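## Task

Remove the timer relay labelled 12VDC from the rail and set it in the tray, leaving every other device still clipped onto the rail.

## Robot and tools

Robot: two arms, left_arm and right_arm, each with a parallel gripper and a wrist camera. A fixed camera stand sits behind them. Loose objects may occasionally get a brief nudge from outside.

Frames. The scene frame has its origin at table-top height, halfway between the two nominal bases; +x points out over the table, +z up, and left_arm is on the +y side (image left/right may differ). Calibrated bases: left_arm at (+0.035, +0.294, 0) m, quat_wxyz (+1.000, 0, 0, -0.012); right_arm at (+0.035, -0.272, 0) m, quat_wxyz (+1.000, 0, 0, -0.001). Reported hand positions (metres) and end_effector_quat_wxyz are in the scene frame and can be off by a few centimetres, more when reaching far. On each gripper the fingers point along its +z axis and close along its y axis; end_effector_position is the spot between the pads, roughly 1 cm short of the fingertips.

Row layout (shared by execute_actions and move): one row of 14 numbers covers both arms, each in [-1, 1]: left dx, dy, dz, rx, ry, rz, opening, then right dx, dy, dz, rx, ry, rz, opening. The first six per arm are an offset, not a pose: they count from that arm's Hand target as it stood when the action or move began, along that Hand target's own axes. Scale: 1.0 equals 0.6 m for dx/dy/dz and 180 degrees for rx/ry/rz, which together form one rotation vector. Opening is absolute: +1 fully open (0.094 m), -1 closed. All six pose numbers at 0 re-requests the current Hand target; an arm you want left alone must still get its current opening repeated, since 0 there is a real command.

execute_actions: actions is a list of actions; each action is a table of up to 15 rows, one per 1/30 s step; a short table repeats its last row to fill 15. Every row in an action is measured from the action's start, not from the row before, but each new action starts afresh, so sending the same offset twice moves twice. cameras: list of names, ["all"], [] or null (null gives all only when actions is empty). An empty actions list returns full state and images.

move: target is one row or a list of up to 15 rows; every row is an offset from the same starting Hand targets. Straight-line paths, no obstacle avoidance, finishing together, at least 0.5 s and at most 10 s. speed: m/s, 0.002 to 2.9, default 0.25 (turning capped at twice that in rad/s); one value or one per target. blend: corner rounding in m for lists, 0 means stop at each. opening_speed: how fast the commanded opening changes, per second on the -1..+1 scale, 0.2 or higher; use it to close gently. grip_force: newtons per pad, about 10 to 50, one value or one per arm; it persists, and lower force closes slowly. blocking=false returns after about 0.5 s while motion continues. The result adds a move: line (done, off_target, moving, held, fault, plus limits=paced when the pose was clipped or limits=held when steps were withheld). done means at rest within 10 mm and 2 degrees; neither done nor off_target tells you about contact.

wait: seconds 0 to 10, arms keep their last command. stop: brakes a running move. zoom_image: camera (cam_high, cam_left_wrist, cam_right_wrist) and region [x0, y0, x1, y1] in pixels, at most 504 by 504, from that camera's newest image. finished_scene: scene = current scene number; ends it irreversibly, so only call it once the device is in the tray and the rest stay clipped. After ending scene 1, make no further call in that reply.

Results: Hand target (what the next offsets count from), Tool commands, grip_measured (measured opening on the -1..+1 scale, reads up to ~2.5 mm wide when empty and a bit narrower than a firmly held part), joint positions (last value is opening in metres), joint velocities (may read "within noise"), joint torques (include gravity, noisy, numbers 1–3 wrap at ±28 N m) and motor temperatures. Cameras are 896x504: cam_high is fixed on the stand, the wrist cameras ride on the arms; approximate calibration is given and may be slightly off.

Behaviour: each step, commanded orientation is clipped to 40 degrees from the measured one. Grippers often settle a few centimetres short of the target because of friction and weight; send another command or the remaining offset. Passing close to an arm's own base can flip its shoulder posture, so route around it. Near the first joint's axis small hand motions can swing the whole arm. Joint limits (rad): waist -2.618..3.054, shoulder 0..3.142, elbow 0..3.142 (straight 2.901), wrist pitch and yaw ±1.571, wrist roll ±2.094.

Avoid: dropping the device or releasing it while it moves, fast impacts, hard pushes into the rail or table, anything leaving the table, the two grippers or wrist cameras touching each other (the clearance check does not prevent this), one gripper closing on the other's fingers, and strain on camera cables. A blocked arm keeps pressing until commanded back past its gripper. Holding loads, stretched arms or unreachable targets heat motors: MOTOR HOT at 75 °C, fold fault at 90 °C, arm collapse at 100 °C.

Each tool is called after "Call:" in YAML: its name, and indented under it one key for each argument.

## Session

Call:
execute_actions:
  actions: []

Scene clock: 0.00 s.
left_arm: end_effector_position=(+0.3499, +0.1543, +0.2155) grip_measured=+1.000 end_effector_quat_wxyz=(+0.358, -0.265, +0.892, -0.076) | right_arm: end_effector_position=(+0.3499, -0.1250, +0.2688) grip_measured=+1.000 end_effector_quat_wxyz=(+0.336, +0.071, +0.939, +0.035)
Joint positions: left_arm=[-0.639 1.319 1.203 -0.855 -0.479 -1.09 0.094] | right_arm=[0.62 1.384 1.501 -1.088 0.361 0.656 0.094]
Joint velocities: within noise
Joint torques (N m): no reading
Motor temperatures (°C): left_arm=[18 20 23 21 17 20 17] | right_arm=[21 20 26 19 21 17 20]
Heat: left arm: 23 °C; right arm: 26 °C.
Hand target: left_arm +0.3511, +0.1566, +0.2227; +0.368, -0.268, +0.887, -0.076 | right_arm +0.3501, -0.1264, +0.2758; +0.344, +0.073, +0.935, +0.037
Tool commands: left_gripper/opening=+1.0 right_gripper/opening=+1.0
camera_calibration:
cam_left_wrist: T_world_to_cam=[[0.406474, -0.85626, 0.318745, -0.0808846], [-0.846251, -0.484348, -0.22196, 0.456084], [0.344439, -0.179517, -0.921486, 0.198414], [0, 0, 0, 1]] pos_world=[0.350497, 0.187264, 0.30985]
cam_right_wrist: T_world_to_cam=[[-0.127934, -0.982427, -0.135902, -0.040497], [-0.95757, 0.158037, -0.241007, 0.458236], [0.258249, 0.0993027, -0.960961, 0.269782], [0, 0, 0, 1]] pos_world=[0.363941, -0.138994, 0.364185]

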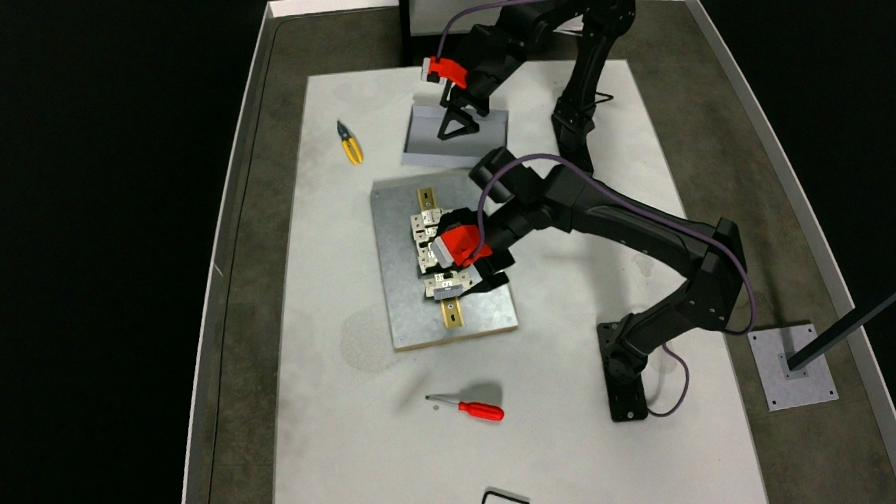

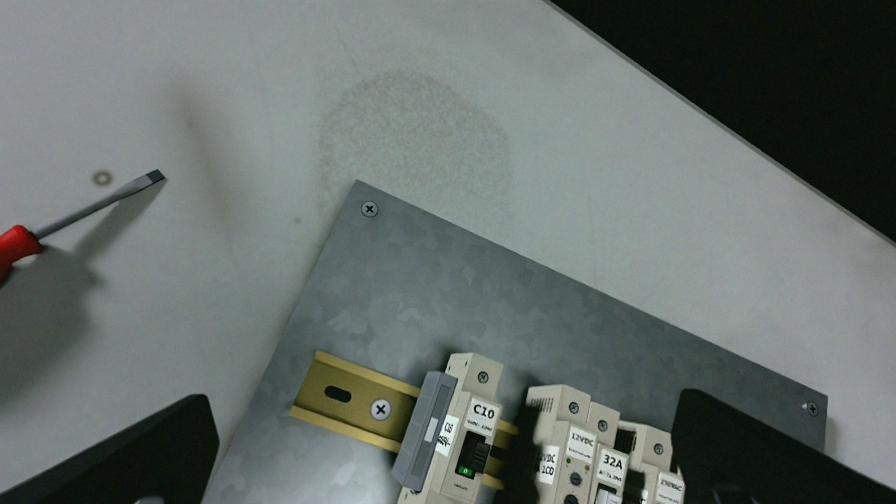

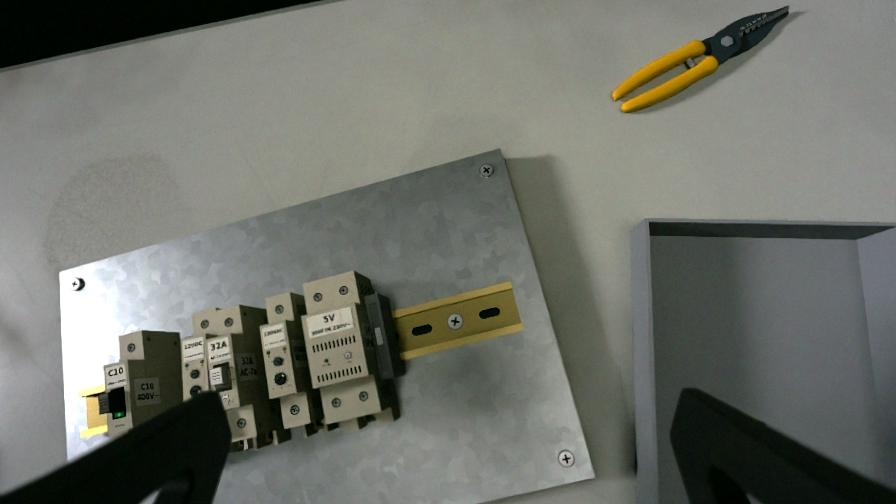

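Call:
zoom_image:
  camera: "cam_left_wrist"
  region: [380, 330, 700, 504]

Call:
zoom_image:
  camera: "cam_right_wrist"
  region: [60, 260, 420, 470]

Call:
zoom_image:
  camera: "cam_high"
  region: [360, 90, 540, 430]

Scaled by 1.575 from the camera's 896x504 image, which has a finer 1280x720 frame.

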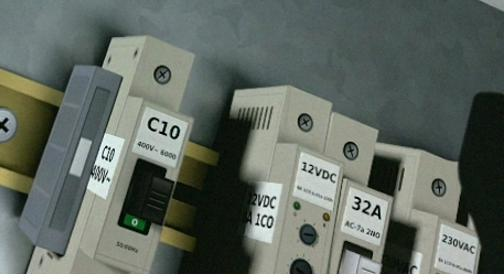

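Scaled by 1.400 from the camera's 896x504 image, which has a finer 1280x720 frame.

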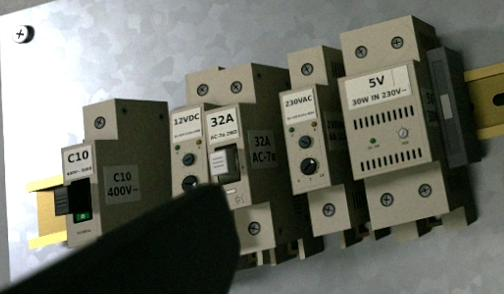

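Scaled by 1.482 from the camera's 896x504 image, which has a finer 1280x720 frame.

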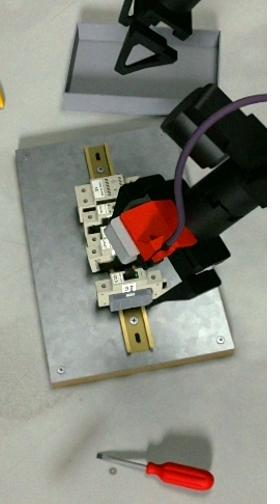

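Call:
move:
  target: [-0.010,0.366,0.1245,0.006,0.256,0.314,1, 0.292,-0.036,0.003,-0.217,-0.084,-0.228,1]
  cameras: ["all"]

Scene clock: 48.07 s.
left_arm: end_effector_position=(+0.3095, +0.3478, +0.0960) grip_measured=+1.000 end_effector_quat_wxyz=(-0.002, +0.223, +0.975, -0.002) | right_arm: end_effector_position=(+0.2180, -0.1209, +0.1606) grip_measured=+1.000 end_effector_quat_wxyz=(+0.450, -0.360, +0.791, +0.205)
Joint positions: left_arm=[0.215 1.616 1.234 -1.193 0.002 0.641 0.094] | right_arm=[0.388 0.462 0.443 -0.568 -0.397 -0.252 0.094]
Joint torques (N m): left_arm=[0.32 -4.88 10.11 0.15 -0.01 0.15] | right_arm=[-0.51 0.44 6.61 2 -0.31 0]
Heat: left arm: 26 °C; right arm: 28 °C.
Hand target: left_arm +0.3145, +0.3500, +0.0998; +0.000, +0.225, +0.974, +0.000 | right_arm +0.2170, -0.1193, +0.1600; +0.455, -0.365, +0.785, +0.210
Off the commanded pose: left_arm 0.007 m, 0 deg | right_arm 0.002 m, 1 deg.
move: done
camera_calibration:
cam_left_wrist: T_world_to_cam=[[-0.448575, -0.893698, 0.00923065, 0.446739], [-0.800261, 0.406232, 0.441087, 0.101483], [-0.397948, 0.190474, -0.897417, 0.235781], [0, 0, 0, 1]] pos_world=[0.375438, 0.313114, 0.162707]
cam_right_wrist: T_world_to_cam=[[0.747159, -0.664021, -0.0288165, -0.237517], [-0.559438, -0.604889, -0.56669, 0.178545], [0.358863, 0.439529, -0.823427, 0.196621], [0, 0, 0, 1]] pos_world=[0.206788, -0.136136, 0.256239]

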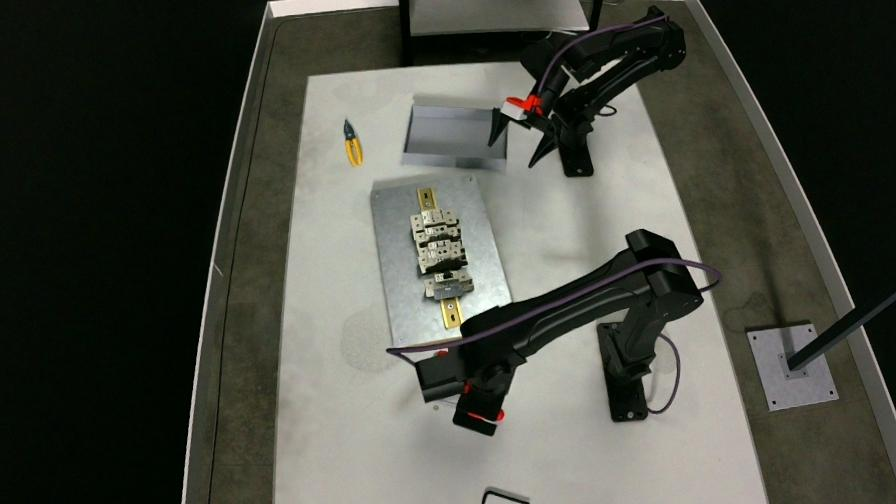

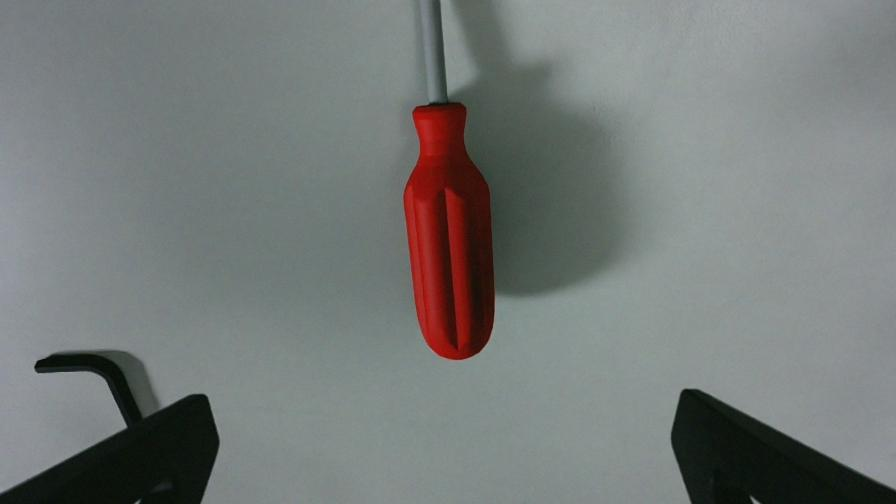

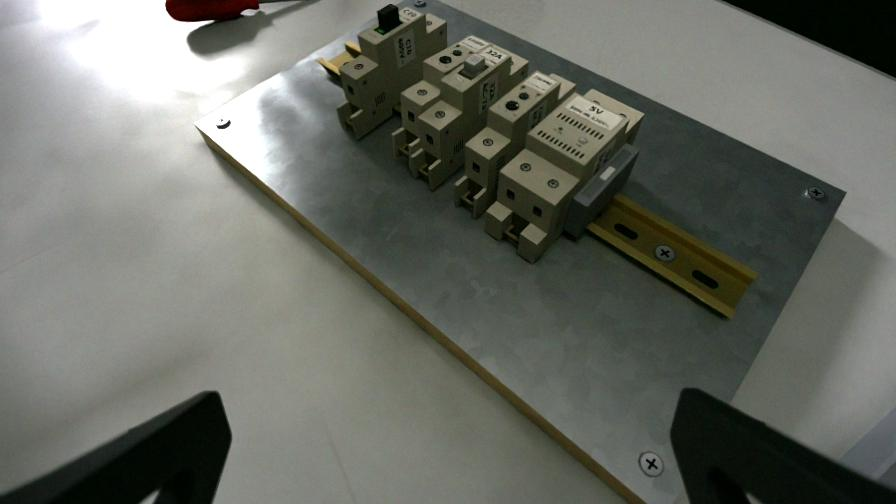

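Call:
move:
  target:
    - [0,0,0.132,0,0,0,1,0,0,0,0,0,0,1]
    - [0,0,0.132,0,0,0,-1,0,0,0,0,0,0,1]
    - [0,0,0.09,0,0,0,-1,0,0,0,0,0,0,1]
    - [0,0,0.09,0,0,0.355,-1,0,0,0,0,0,0,1]
  speed: [0.15,0.1,0.1,0.6]
  opening_speed: 1.5
  cameras: ["cam_left_wrist","cam_high"]

Call:
zoom_image:
  camera: "cam_high"
  region: [400, 320, 560, 440]

Scene clock: 63.80 s.
left_arm: end_effector_position=(+0.3049, +0.3502, +0.0325) grip_measured=-0.447 end_effector_quat_wxyz=(-0.019, +0.704, +0.710, -0.013) | right_arm: end_effector_position=(+0.2179, -0.1208, +0.1606) grip_measured=+1.000 end_effector_quat_wxyz=(+0.450, -0.360, +0.791, +0.205)
Joint positions: left_arm=[0.215 1.703 1.066 -0.977 -0.017 1.754 0.026] | right_arm=[0.388 0.462 0.443 -0.568 -0.398 -0.253 0.094]
Joint torques (N m): left_arm=[0.4 -8.09 9.51 0.09 0.14 0.12] | right_arm=[-0.5 0.46 6.64 2 -0.3 -0.01]
Motor temperatures (°C): left_arm=[18 22 27 22 17 20 17] | right_arm=[21 20 27 25 21 17 20]
Heat: left arm: 27 °C; right arm: 27 °C.
Hand target: left_arm +0.3144, +0.3500, +0.0459; +0.000, +0.707, +0.707, +0.000 | right_arm +0.2170, -0.1193, +0.1600; +0.455, -0.365, +0.785, +0.210
Off the commanded pose: left_arm 0.016 m, 3 deg | right_arm 0.002 m, 1 deg.
move: off_target (left_arm)
camera_calibration:
cam_left_wrist: T_world_to_cam=[[-0.998688, 0.00773448, 0.050618, 0.298048], [0.0294816, 0.895096, 0.444897, -0.299486], [-0.0418669, 0.445806, -0.89415, -0.021474], [0, 0, 0, 1]] pos_world=[0.305587, 0.275337, 0.098953]
Images, in order (width x height): cam_high 896x504, cam_left_wrist 896x504.

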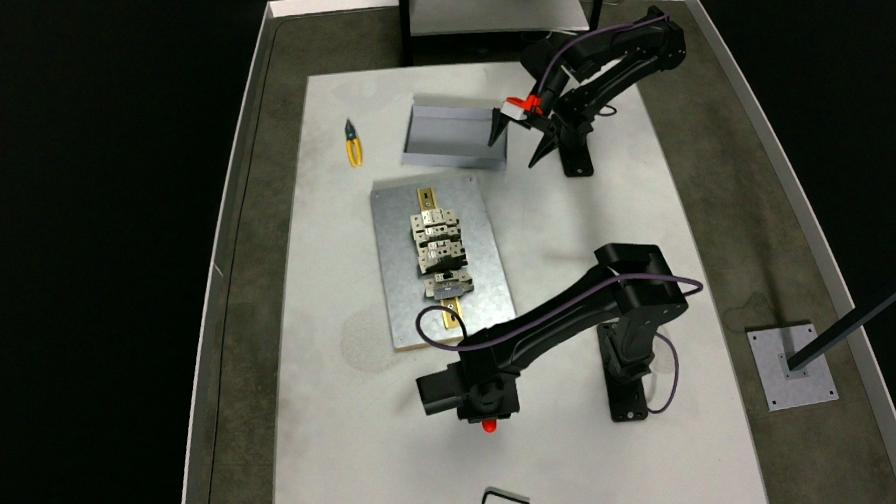

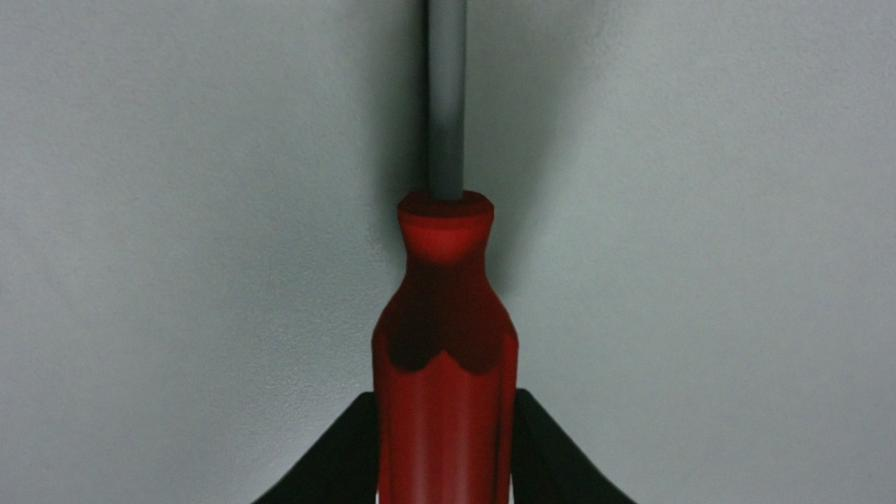

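Scaled by 3.150 from the camera's 896x504 image, which has a finer 1280x720 frame.

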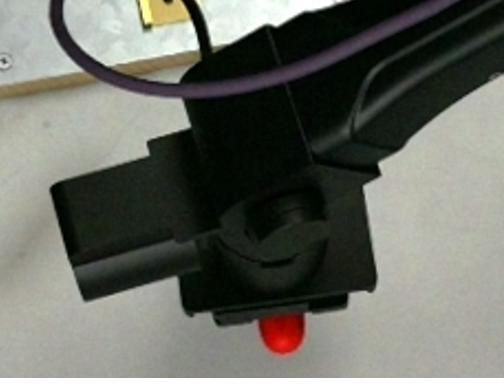

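Call:
move:
  target:
    - [0,0,0.038,0,0,0,-1,0,0,0,0,0,0,1]
    - [0,0,0.038,0,0,0,0.6,0,0,0,0,0,0,1]
    - [0,0,-0.10,0,0,0,0.6,0,0,0,0,0,0,1]
    - [0.006,0,-0.10,0.15,0,-0.477,1,0,0,0,0,0,0,1]
    - [0.013,0,-0.09,0.29,0,-0.925,1,0,0,0,0,0,0,1]
  speed: [0.08,0.1,0.25,0.8,0.8]
  blend: [0,0,0.02,0.02,0]
  opening_speed: 1.5
  cameras: ["cam_left_wrist","cam_high"]

Scene clock: 88.23 s.
left_arm: end_effector_position=(+0.3128, +0.3589, +0.0914) grip_measured=+0.998 end_effector_quat_wxyz=(+0.229, +0.639, -0.705, +0.204) | right_arm: end_effector_position=(+0.2179, -0.1208, +0.1606) grip_measured=+1.000 end_effector_quat_wxyz=(+0.450, -0.360, +0.791, +0.205)
Joint positions: left_arm=[0.551 1.955 1.47 -1.49 0.489 -0.843 0.094] | right_arm=[0.388 0.462 0.443 -0.568 -0.398 -0.253 0.094]
Joint torques (N m): left_arm=[-0.05 -11 5.6 -0.31 0.32 -0.05] | right_arm=[-0.49 0.47 6.63 2.01 -0.31 -0.01]
Heat: left arm: 27 °C; right arm: 27 °C.
Hand target: left_arm +0.3144, +0.3578, +0.0999; -0.212, -0.640, +0.708, -0.211 | right_arm +0.2170, -0.1193, +0.1600; +0.455, -0.365, +0.785, +0.210
Off the commanded pose: left_arm 0.009 m, 2 deg | right_arm 0.002 m, 1 deg.
move: done; blend cut to 0 m at target 4; target 4's new opening was sent with left_arm's hand 0.003 m and 4 deg from that target
camera_calibration:
cam_left_wrist: T_world_to_cam=[[0.993829, -0.1107, 0.00706403, -0.273835], [-0.0585971, -0.469862, 0.880793, 0.143825], [-0.0941844, -0.875771, -0.473449, 0.47983], [0, 0, 0, 1]] pos_world=[0.325766, 0.457486, 0.102429]
Images, in order (width x height): cam_high 896x504, cam_left_wrist 896x504.

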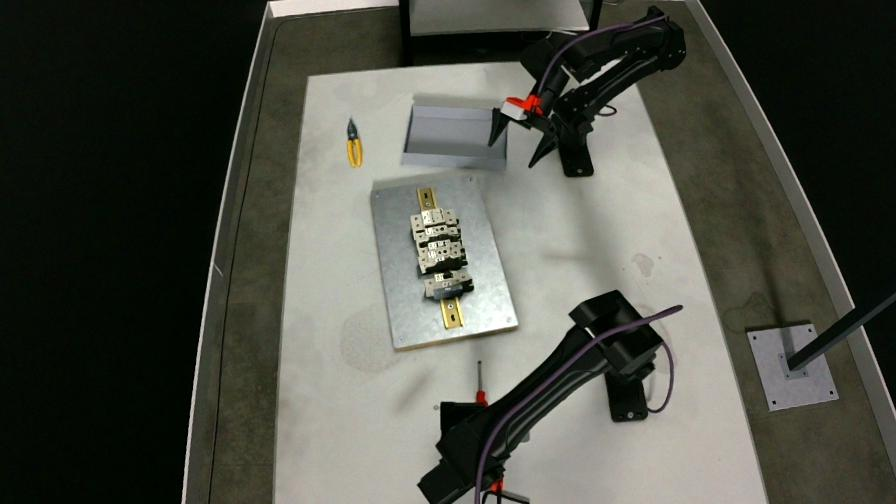

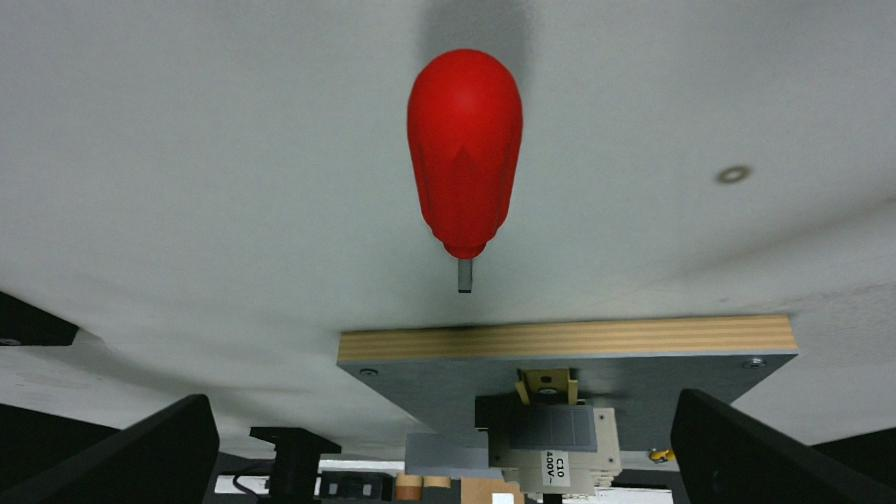

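Call:
move:
  target:
    - [-0.069,-0.005,0.1065,0,0,0,1,0,0,0,0,0,0,1]
    - [-0.069,-0.005,0.1065,0,0,0,-1,0,0,0,0,0,0,1]
    - [0.12,-0.005,-0.13,0,0,0,-1,0,0,0,0,0,0,1]
  speed: [0.15,0.1,0.2]
  opening_speed: 1.5
  cameras: ["all"]

Call:
zoom_image:
  camera: "cam_right_wrist"
  region: [310, 20, 550, 260]

Scene clock: 101.40 s.
left_arm: end_effector_position=(+0.3126, +0.3460, +0.1968) grip_measured=-0.447 end_effector_quat_wxyz=(+0.094, +0.672, -0.694, +0.240) | right_arm: end_effector_position=(+0.2179, -0.1208, +0.1606) grip_measured=+1.000 end_effector_quat_wxyz=(+0.450, -0.360, +0.791, +0.205)
Joint positions: left_arm=[0.527 1.623 1.546 -1.554 0.518 -1.019 0.026] | right_arm=[0.388 0.462 0.443 -0.568 -0.398 -0.253 0.094]
Joint torques (N m): left_arm=[-0.14 -6.28 8.76 0.03 0.4 -0.06] | right_arm=[-0.53 0.46 6.61 2 -0.3 -0.01]
Heat: left arm: 26 °C; right arm: 27 °C.
Hand target: left_arm +0.3131, +0.3433, +0.2050; +0.211, +0.640, -0.708, +0.211 | right_arm +0.2170, -0.1193, +0.1600; +0.455, -0.365, +0.785, +0.210
Off the commanded pose: left_arm 0.009 m, 14 deg | right_arm 0.002 m, 1 deg.
joint sent to its limit (left arm) — joint 4 (wrist pitch), lower limit. The joint targets are off in orientation, not in position.
move: off_target (left_arm)
camera_calibration:
cam_left_wrist: T_world_to_cam=[[0.975709, 0.00615748, 0.218983, -0.35235], [-0.172127, -0.596793, 0.783716, 0.143448], [0.135513, -0.802372, -0.581236, 0.442376], [0, 0, 0, 1]] pos_world=[0.308535, 0.442728, 0.221861]
cam_right_wrist: T_world_to_cam=[[0.747862, -0.663245, -0.0284467, -0.23751], [-0.558573, -0.605522, -0.566868, 0.17833], [0.358747, 0.439828, -0.823318, 0.19665], [0, 0, 0, 1]] pos_world=[0.206688, -0.136037, 0.256239]

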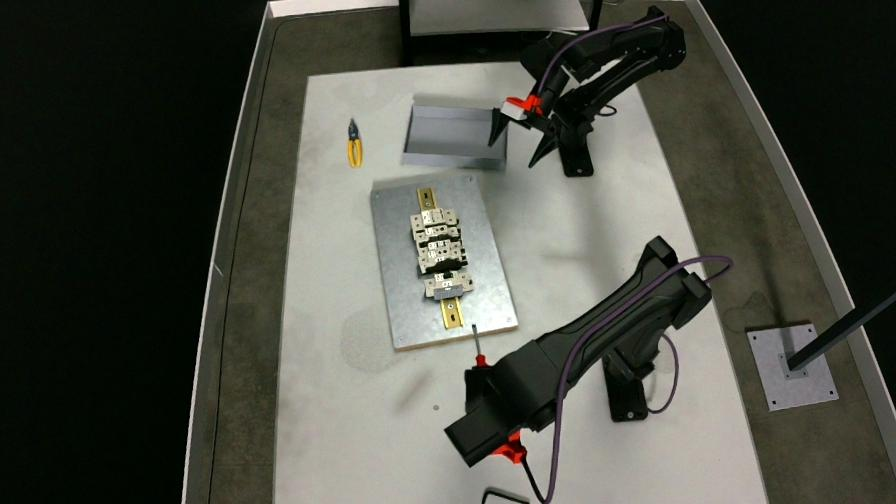

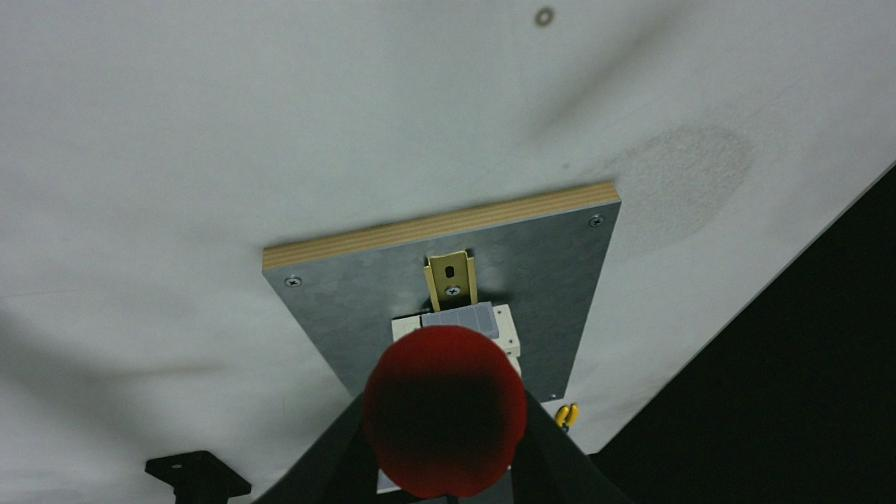

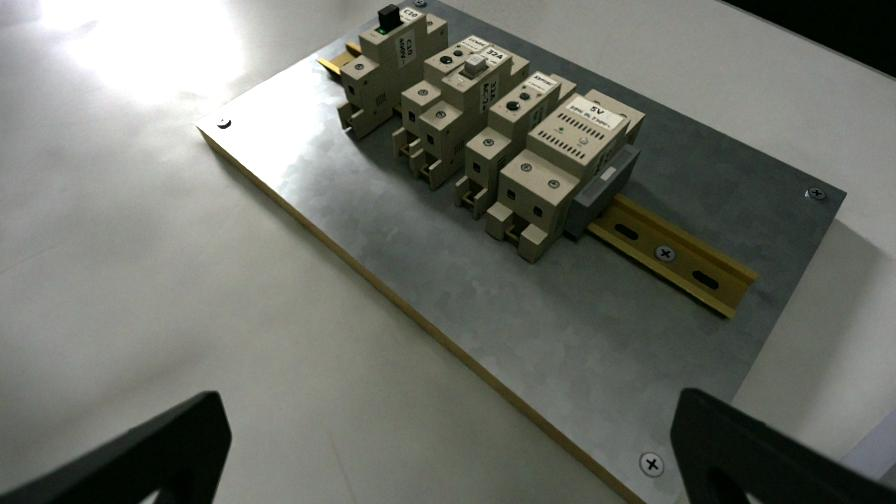

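Scaled by 2.100 from the camera's 896x504 image, which has a finer 1280x720 frame.

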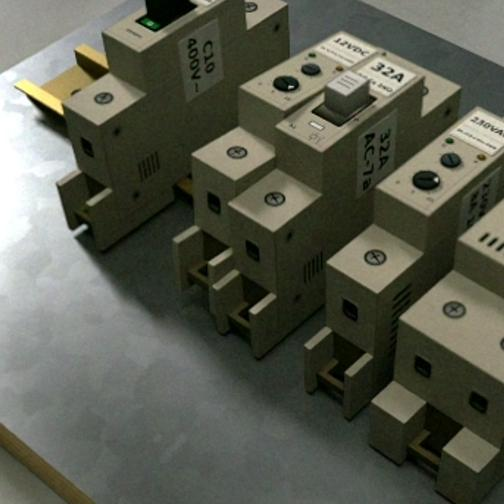

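Call:
move:
  target:
    - [0.2,0.003,-0.014,0.0824,-0.391,0.5055,-1,0,0,0,0,0,0,1]
    - [0.415,-0.0945,0.1995,0.0824,-0.391,0.5055,-1,0,0,0,0,0,0,1]
  speed: [0.4,0.25]
  blend: [0.03,0]
  cameras: ["all"]

Call:
zoom_image:
  camera: "cam_right_wrist"
  region: [310, 0, 550, 200]

Scene clock: 139.17 s.
left_arm: end_effector_position=(+0.3359, +0.0687, +0.2340) grip_measured=-0.447 end_effector_quat_wxyz=(+0.441, +0.019, +0.897, +0.006) | right_arm: end_effector_position=(+0.2179, -0.1208, +0.1606) grip_measured=+1.000 end_effector_quat_wxyz=(+0.450, -0.360, +0.791, +0.205)
Joint positions: left_arm=[-0.935 1.423 1.264 -0.768 -0.701 -0.673 0.026] | right_arm=[0.388 0.462 0.443 -0.568 -0.398 -0.253 0.094]
Joint torques (N m): left_arm=[0.08 -4.53 11.79 1.32 -0.57 -0.1] | right_arm=[-0.5 0.49 6.64 2.02 -0.3 -0.01]
Heat: left arm: 26 °C; right arm: 29 °C.
Hand target: left_arm +0.3435, +0.0664, +0.2502; +0.462, +0.000, +0.887, +0.000 | right_arm +0.2170, -0.1193, +0.1600; +0.455, -0.365, +0.785, +0.210
Off the commanded pose: left_arm 0.018 m, 4 deg | right_arm 0.002 m, 1 deg.
move: off_target (left_arm)
camera_calibration:
cam_left_wrist: T_world_to_cam=[[-0.0418772, -0.998397, -0.0380713, 0.0894516], [-0.894928, 0.0544253, -0.442878, 0.43794], [0.44424, 0.0155246, -0.895773, 0.152077], [0, 0, 0, 1]] pos_world=[0.328112, 0.0631123, 0.333586]
cam_right_wrist: T_world_to_cam=[[0.747862, -0.663245, -0.0284467, -0.23751], [-0.558573, -0.605522, -0.566868, 0.17833], [0.358747, 0.439828, -0.823318, 0.19665], [0, 0, 0, 1]] pos_world=[0.206688, -0.136037, 0.256239]

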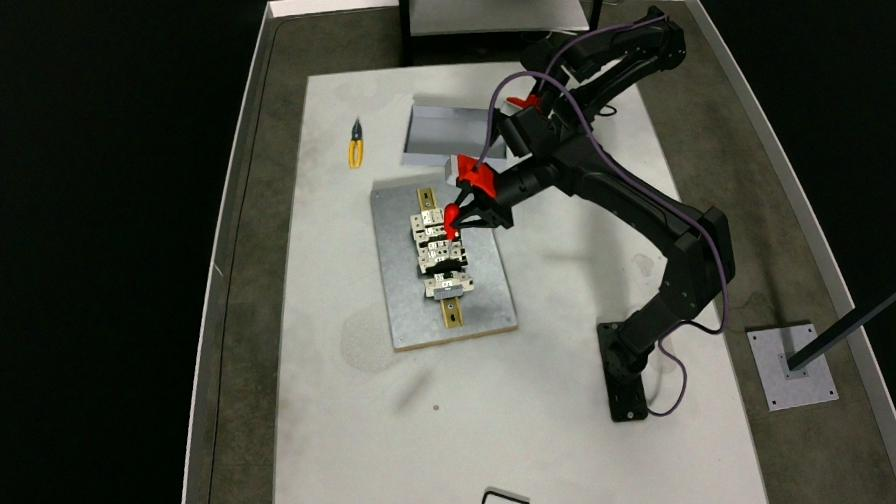

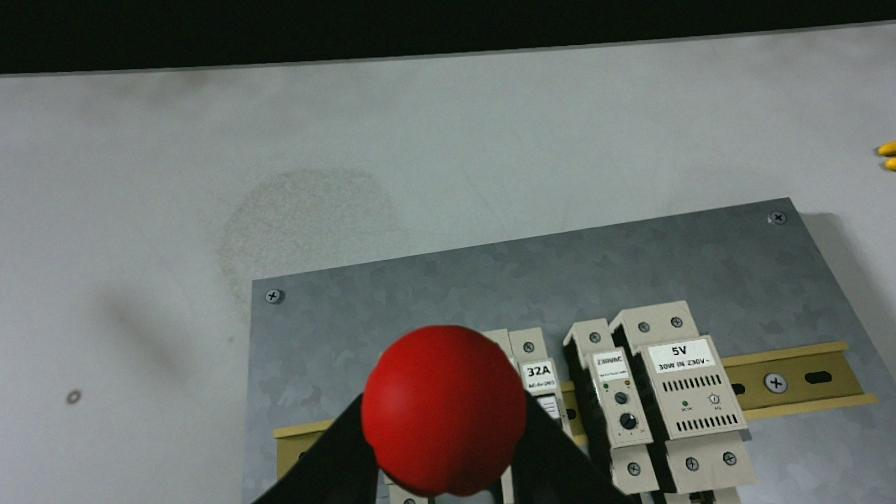

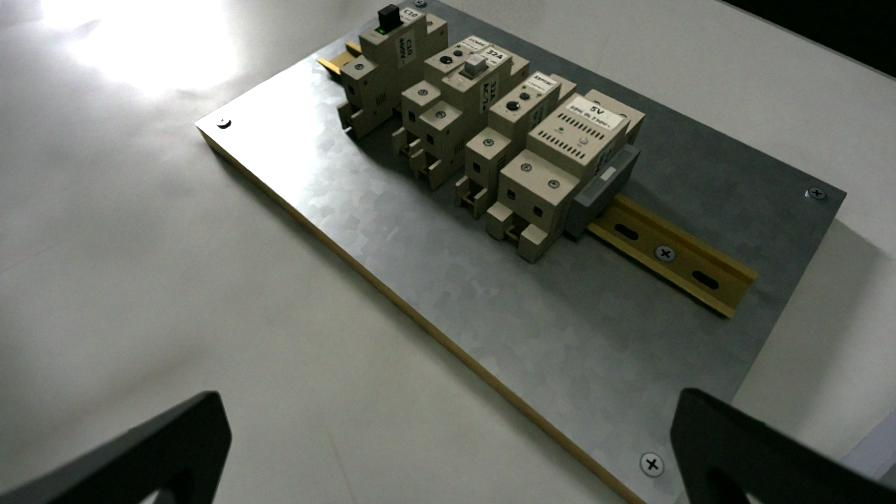

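Scaled by 2.100 from the camera's 896x504 image, which has a finer 1280x720 frame.

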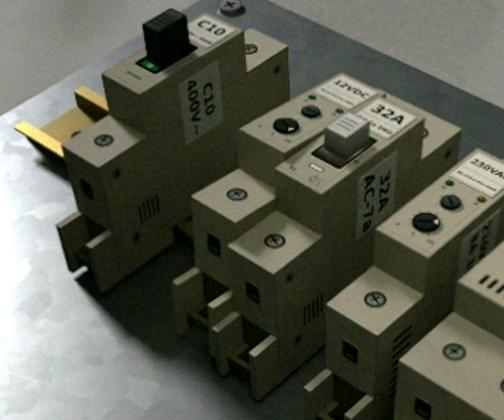

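Call:
move:
  target: [0.006,0,0,0,0,0,-1,0,0,0,0,-0.10,0,1]
  cameras: ["cam_right_wrist"]

Call:
zoom_image:
  camera: "cam_right_wrist"
  region: [270, 50, 590, 370]

Scene clock: 151.27 s.
left_arm: end_effector_position=(+0.3362, +0.0692, +0.2344) grip_measured=-0.447 end_effector_quat_wxyz=(+0.442, +0.015, +0.897, +0.006) | right_arm: end_effector_position=(+0.2180, -0.1211, +0.1616) grip_measured=+1.000 end_effector_quat_wxyz=(+0.571, -0.325, +0.709, +0.258)
Joint positions: left_arm=[-0.935 1.423 1.264 -0.768 -0.705 -0.68 0.026] | right_arm=[0.249 0.134 0.154 -0.284 -0.59 -0.155 0.094]
Joint torques (N m): left_arm=[-0.5 -4.75 10.5 1.37 -0.58 -0.12] | right_arm=[-0.2 1.52 6.49 2.14 -0.26 0.1]
Heat: left arm: 29 °C; right arm: 29 °C.
Hand target: left_arm +0.3415, +0.0664, +0.2472; +0.462, +0.000, +0.887, +0.000 | right_arm +0.2170, -0.1193, +0.1600; +0.572, -0.327, +0.704, +0.265
Off the commanded pose: left_arm 0.014 m, 3 deg | right_arm 0.003 m, 1 deg.
move: off_target (left_arm)
camera_calibration:
cam_right_wrist: T_world_to_cam=[[0.754743, -0.655549, -0.024854, -0.238802], [-0.411803, -0.443942, -0.795823, 0.203318], [0.510667, 0.610877, -0.60502, 0.149921], [0, 0, 0, 1]] pos_world=[0.187402, -0.157868, 0.246575]
Images, in order (width x height): cam_right_wrist 896x504.

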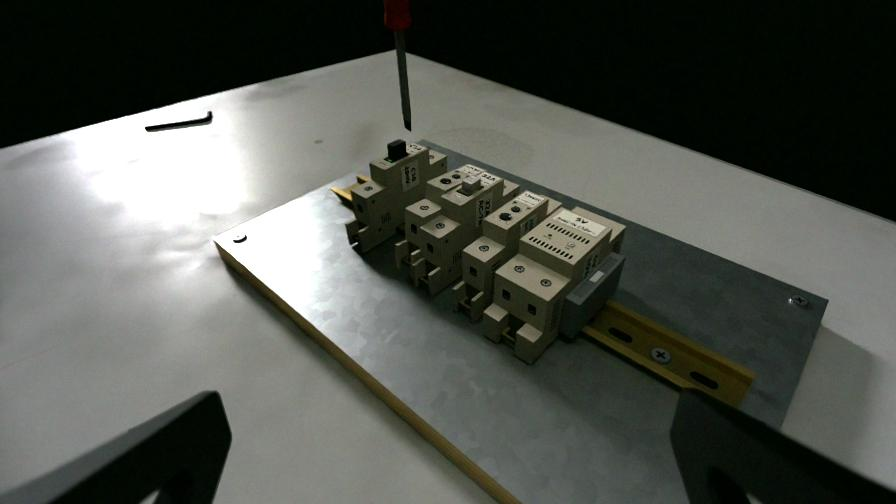

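Scaled by 1.575 from the camera's 896x504 image, which has a finer 1280x720 frame.

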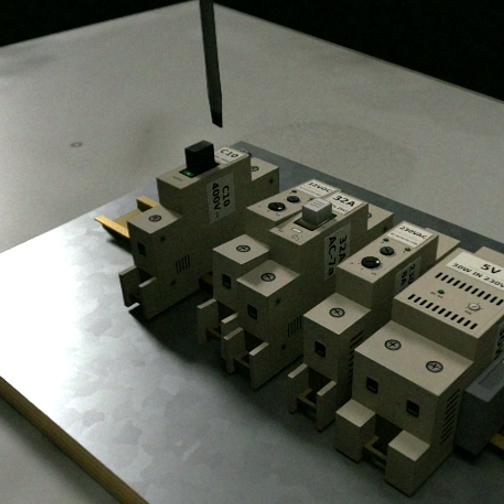

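Call:
execute_actions:
  actions: []

Call:
zoom_image:
  camera: "cam_high"
  region: [390, 170, 510, 310]

Scene clock: 165.17 s.
left_arm: end_effector_position=(+0.3362, +0.0692, +0.2344) grip_measured=-0.447 end_effector_quat_wxyz=(+0.442, +0.015, +0.897, +0.006) | right_arm: end_effector_position=(+0.2180, -0.1211, +0.1617) grip_measured=+1.000 end_effector_quat_wxyz=(+0.571, -0.325, +0.709, +0.258)
Joint positions: left_arm=[-0.935 1.423 1.264 -0.768 -0.705 -0.68 0.026] | right_arm=[0.249 0.134 0.154 -0.284 -0.59 -0.155 0.094]
Joint velocities: within noise
Joint torques (N m): left_arm=[-0.5 -4.75 10.51 1.37 -0.59 -0.12] | right_arm=[-0.21 1.55 6.49 2.14 -0.25 0.11]
Motor temperatures (°C): left_arm=[18 24 29 23 18 20 19] | right_arm=[21 20 27 29 21 17 20]
Heat: left arm: 29 °C; right arm: 29 °C.
Hand target: left_arm +0.3415, +0.0664, +0.2472; +0.462, +0.000, +0.887, +0.000 | right_arm +0.2170, -0.1193, +0.1600; +0.572, -0.327, +0.704, +0.265
Tool commands: left_gripper/opening=-1.0 right_gripper/opening=+1.0
Off the commanded pose: left_arm 0.014 m, 3 deg | right_arm 0.003 m, 1 deg.
camera_calibration:
cam_left_wrist: T_world_to_cam=[[-0.0350724, -0.9988, -0.0341699, 0.0868711], [-0.894161, 0.0466325, -0.44531, 0.439134], [0.44637, 0.0149353, -0.894724, 0.151415], [0, 0, 0, 1]] pos_world=[0.328116, 0.0640276, 0.333994]
cam_right_wrist: T_world_to_cam=[[0.754773, -0.655522, -0.024675, -0.238848], [-0.411491, -0.443829, -0.796047, 0.203332], [0.510875, 0.610989, -0.604731, 0.149829], [0, 0, 0, 1]] pos_world=[0.187401, -0.157868, 0.246575]

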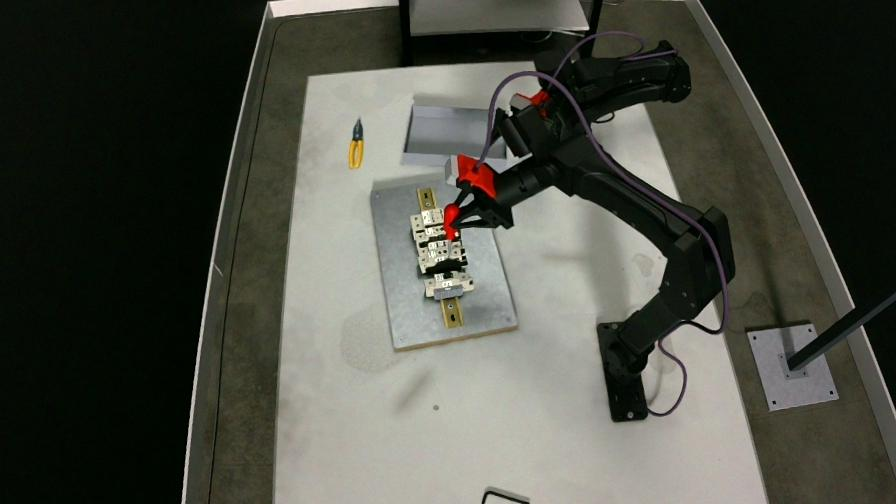

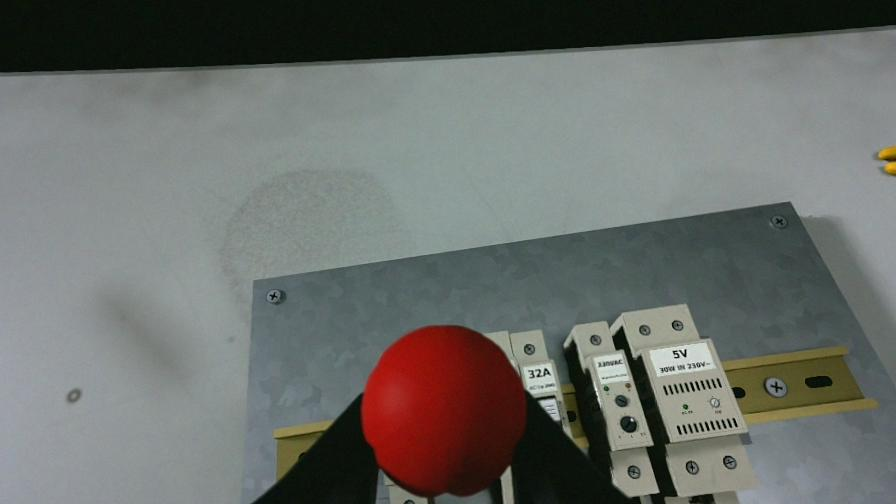

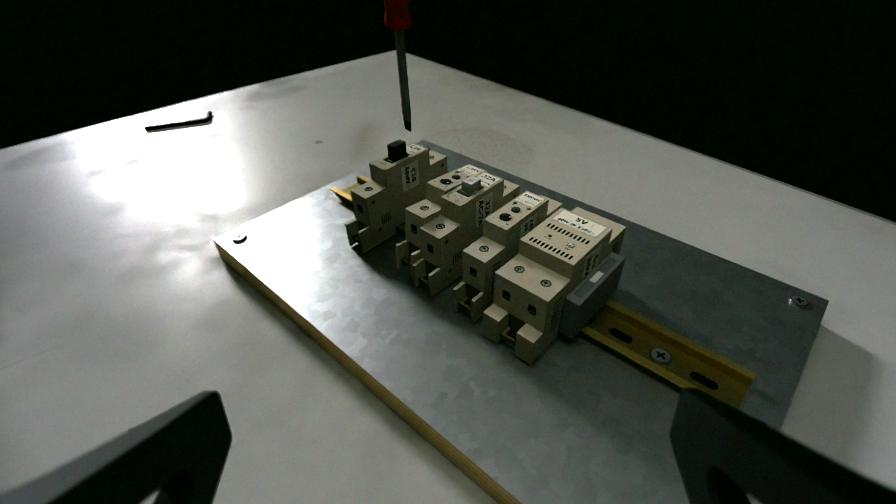

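Scaled by 3.600 from the camera's 896x504 image, which has a finer 1280x720 frame.

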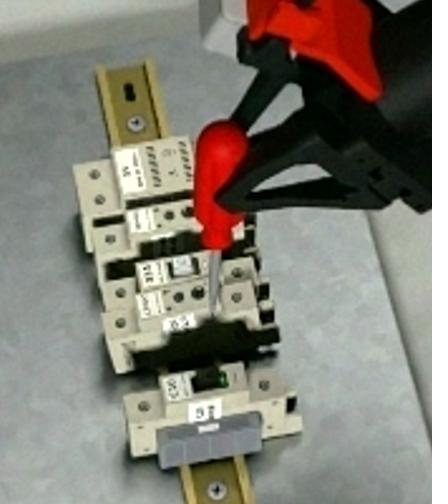

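Call:
move:
  target: [0.0306,-0.07,-0.0437,0,0,0,-1,0,0,0,0,0,0,1]
  speed: 0.12
  cameras: ["cam_right_wrist","cam_high"]

Call:
zoom_image:
  camera: "cam_high"
  region: [390, 170, 510, 310]

Call:
zoom_image:
  camera: "cam_right_wrist"
  region: [270, 50, 590, 370]

Scene clock: 191.83 s.
left_arm: end_effector_position=(+0.3036, +0.0258, +0.2357) grip_measured=-0.447 end_effector_quat_wxyz=(+0.446, +0.014, +0.895, -0.002) | right_arm: end_effector_position=(+0.2180, -0.1211, +0.1618) grip_measured=+1.000 end_effector_quat_wxyz=(+0.571, -0.325, +0.708, +0.258)
Joint positions: left_arm=[-1.11 1.52 1.37 -0.892 -0.798 -0.873 0.026] | right_arm=[0.249 0.134 0.154 -0.283 -0.59 -0.155 0.094]
Joint torques (N m): left_arm=[-0.02 -4.7 11.6 1 -0.67 -0.12] | right_arm=[-0.25 1.54 6.49 2.12 -0.25 0.11]
Heat: left arm: 30 °C; right arm: 29 °C.
Hand target: left_arm +0.3095, +0.0245, +0.2472; +0.462, +0.000, +0.887, +0.000 | right_arm +0.2171, -0.1193, +0.1600; +0.572, -0.327, +0.704, +0.265
Off the commanded pose: left_arm 0.013 m, 3 deg | right_arm 0.003 m, 1 deg.
move: off_target (left_arm)
camera_calibration:
cam_right_wrist: T_world_to_cam=[[0.754759, -0.655554, -0.0242301, -0.238954], [-0.410908, -0.443653, -0.796446, 0.203507], [0.511364, 0.611082, -0.604223, 0.149748], [0, 0, 0, 1]] pos_world=[0.1874, -0.157869, 0.246774]
Images, in order (width x height): cam_high 896x504, cam_right_wrist 896x504.

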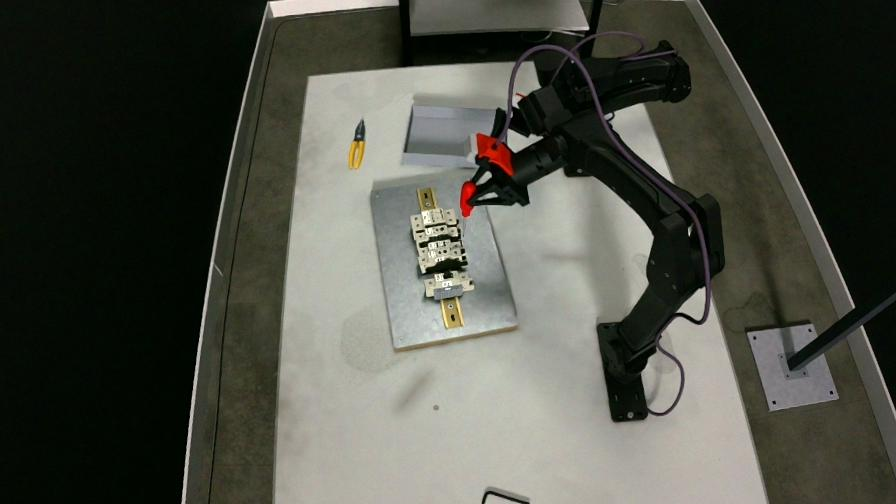

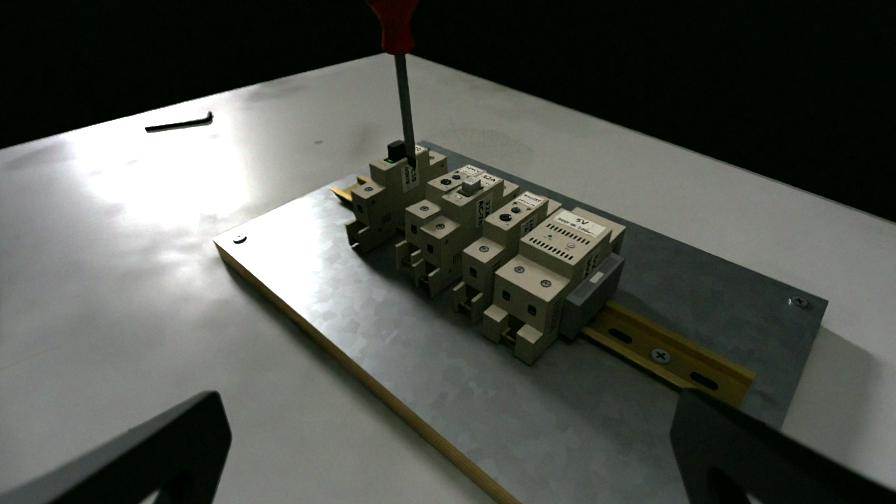

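Scaled by 3.600 from the camera's 896x504 image, which has a finer 1280x720 frame.

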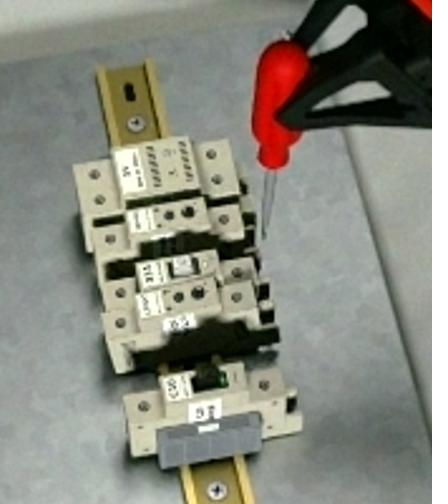

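Scaled by 1.575 from the camera's 896x504 image, which has a finer 1280x720 frame.

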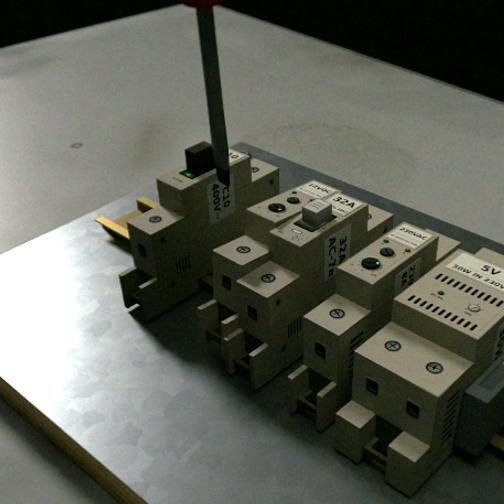

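Call:
move:
  target: [0.066,0.0067,0.0505,0,0,0,-1,0,0,0,0,0,0,1]
  speed: 0.1
  cameras: ["cam_right_wrist","cam_high"]

Call:
zoom_image:
  camera: "cam_right_wrist"
  region: [350, 120, 510, 320]

Call:
zoom_image:
  camera: "cam_high"
  region: [410, 200, 490, 300]

Scene clock: 204.70 s.
left_arm: end_effector_position=(+0.3065, +0.0261, +0.1947) grip_measured=-0.447 end_effector_quat_wxyz=(+0.448, +0.009, +0.894, -0.004) | right_arm: end_effector_position=(+0.2180, -0.1211, +0.1618) grip_measured=+1.000 end_effector_quat_wxyz=(+0.571, -0.325, +0.708, +0.258)
Joint positions: left_arm=[-1.102 1.52 1.203 -0.713 -0.8 -0.873 0.026] | right_arm=[0.249 0.134 0.154 -0.283 -0.59 -0.155 0.094]
Joint torques (N m): left_arm=[0.51 -5.61 7.73 1.25 -0.61 0.02] | right_arm=[-0.24 1.57 6.49 2.13 -0.24 0.1]
Heat: left arm: 32 °C; right arm: 29 °C.
Hand target: left_arm +0.3116, +0.0286, +0.1974; +0.462, +0.000, +0.887, +0.000 | right_arm +0.2171, -0.1193, +0.1600; +0.572, -0.327, +0.704, +0.265
Off the commanded pose: left_arm 0.006 m, 2 deg | right_arm 0.003 m, 1 deg.
move: done
camera_calibration:
cam_right_wrist: T_world_to_cam=[[0.754759, -0.655554, -0.0242301, -0.238954], [-0.410908, -0.443653, -0.796446, 0.203507], [0.511364, 0.611082, -0.604223, 0.149748], [0, 0, 0, 1]] pos_world=[0.1874, -0.157869, 0.246774]
Images, in order (width x height): cam_high 896x504, cam_right_wrist 896x504.

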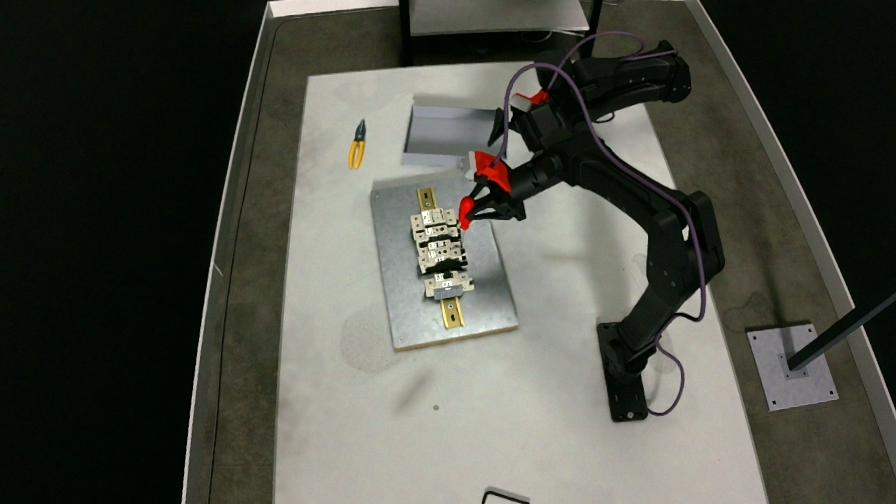

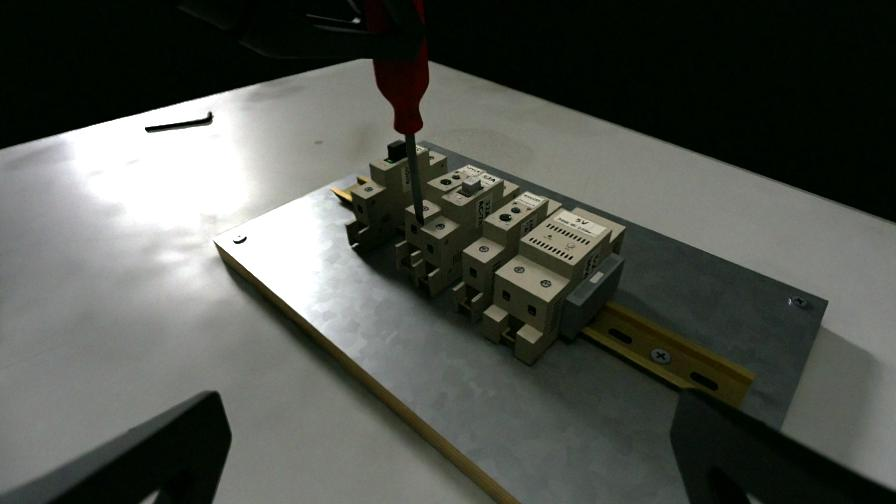

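Scaled by 2.520 from the camera's 896x504 image, which has a finer 1280x720 frame.

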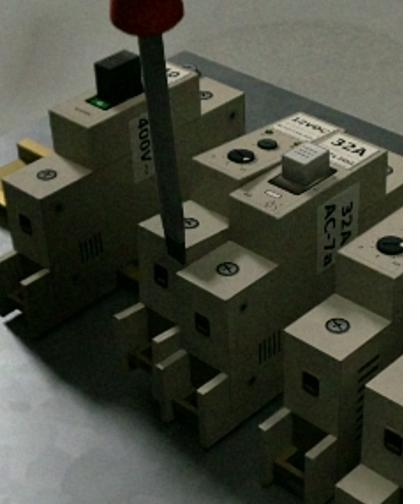

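Scaled by 5.040 from the camera's 896x504 image, which has a finer 1280x720 frame.

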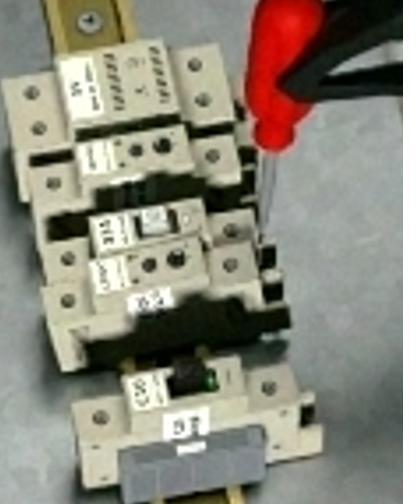

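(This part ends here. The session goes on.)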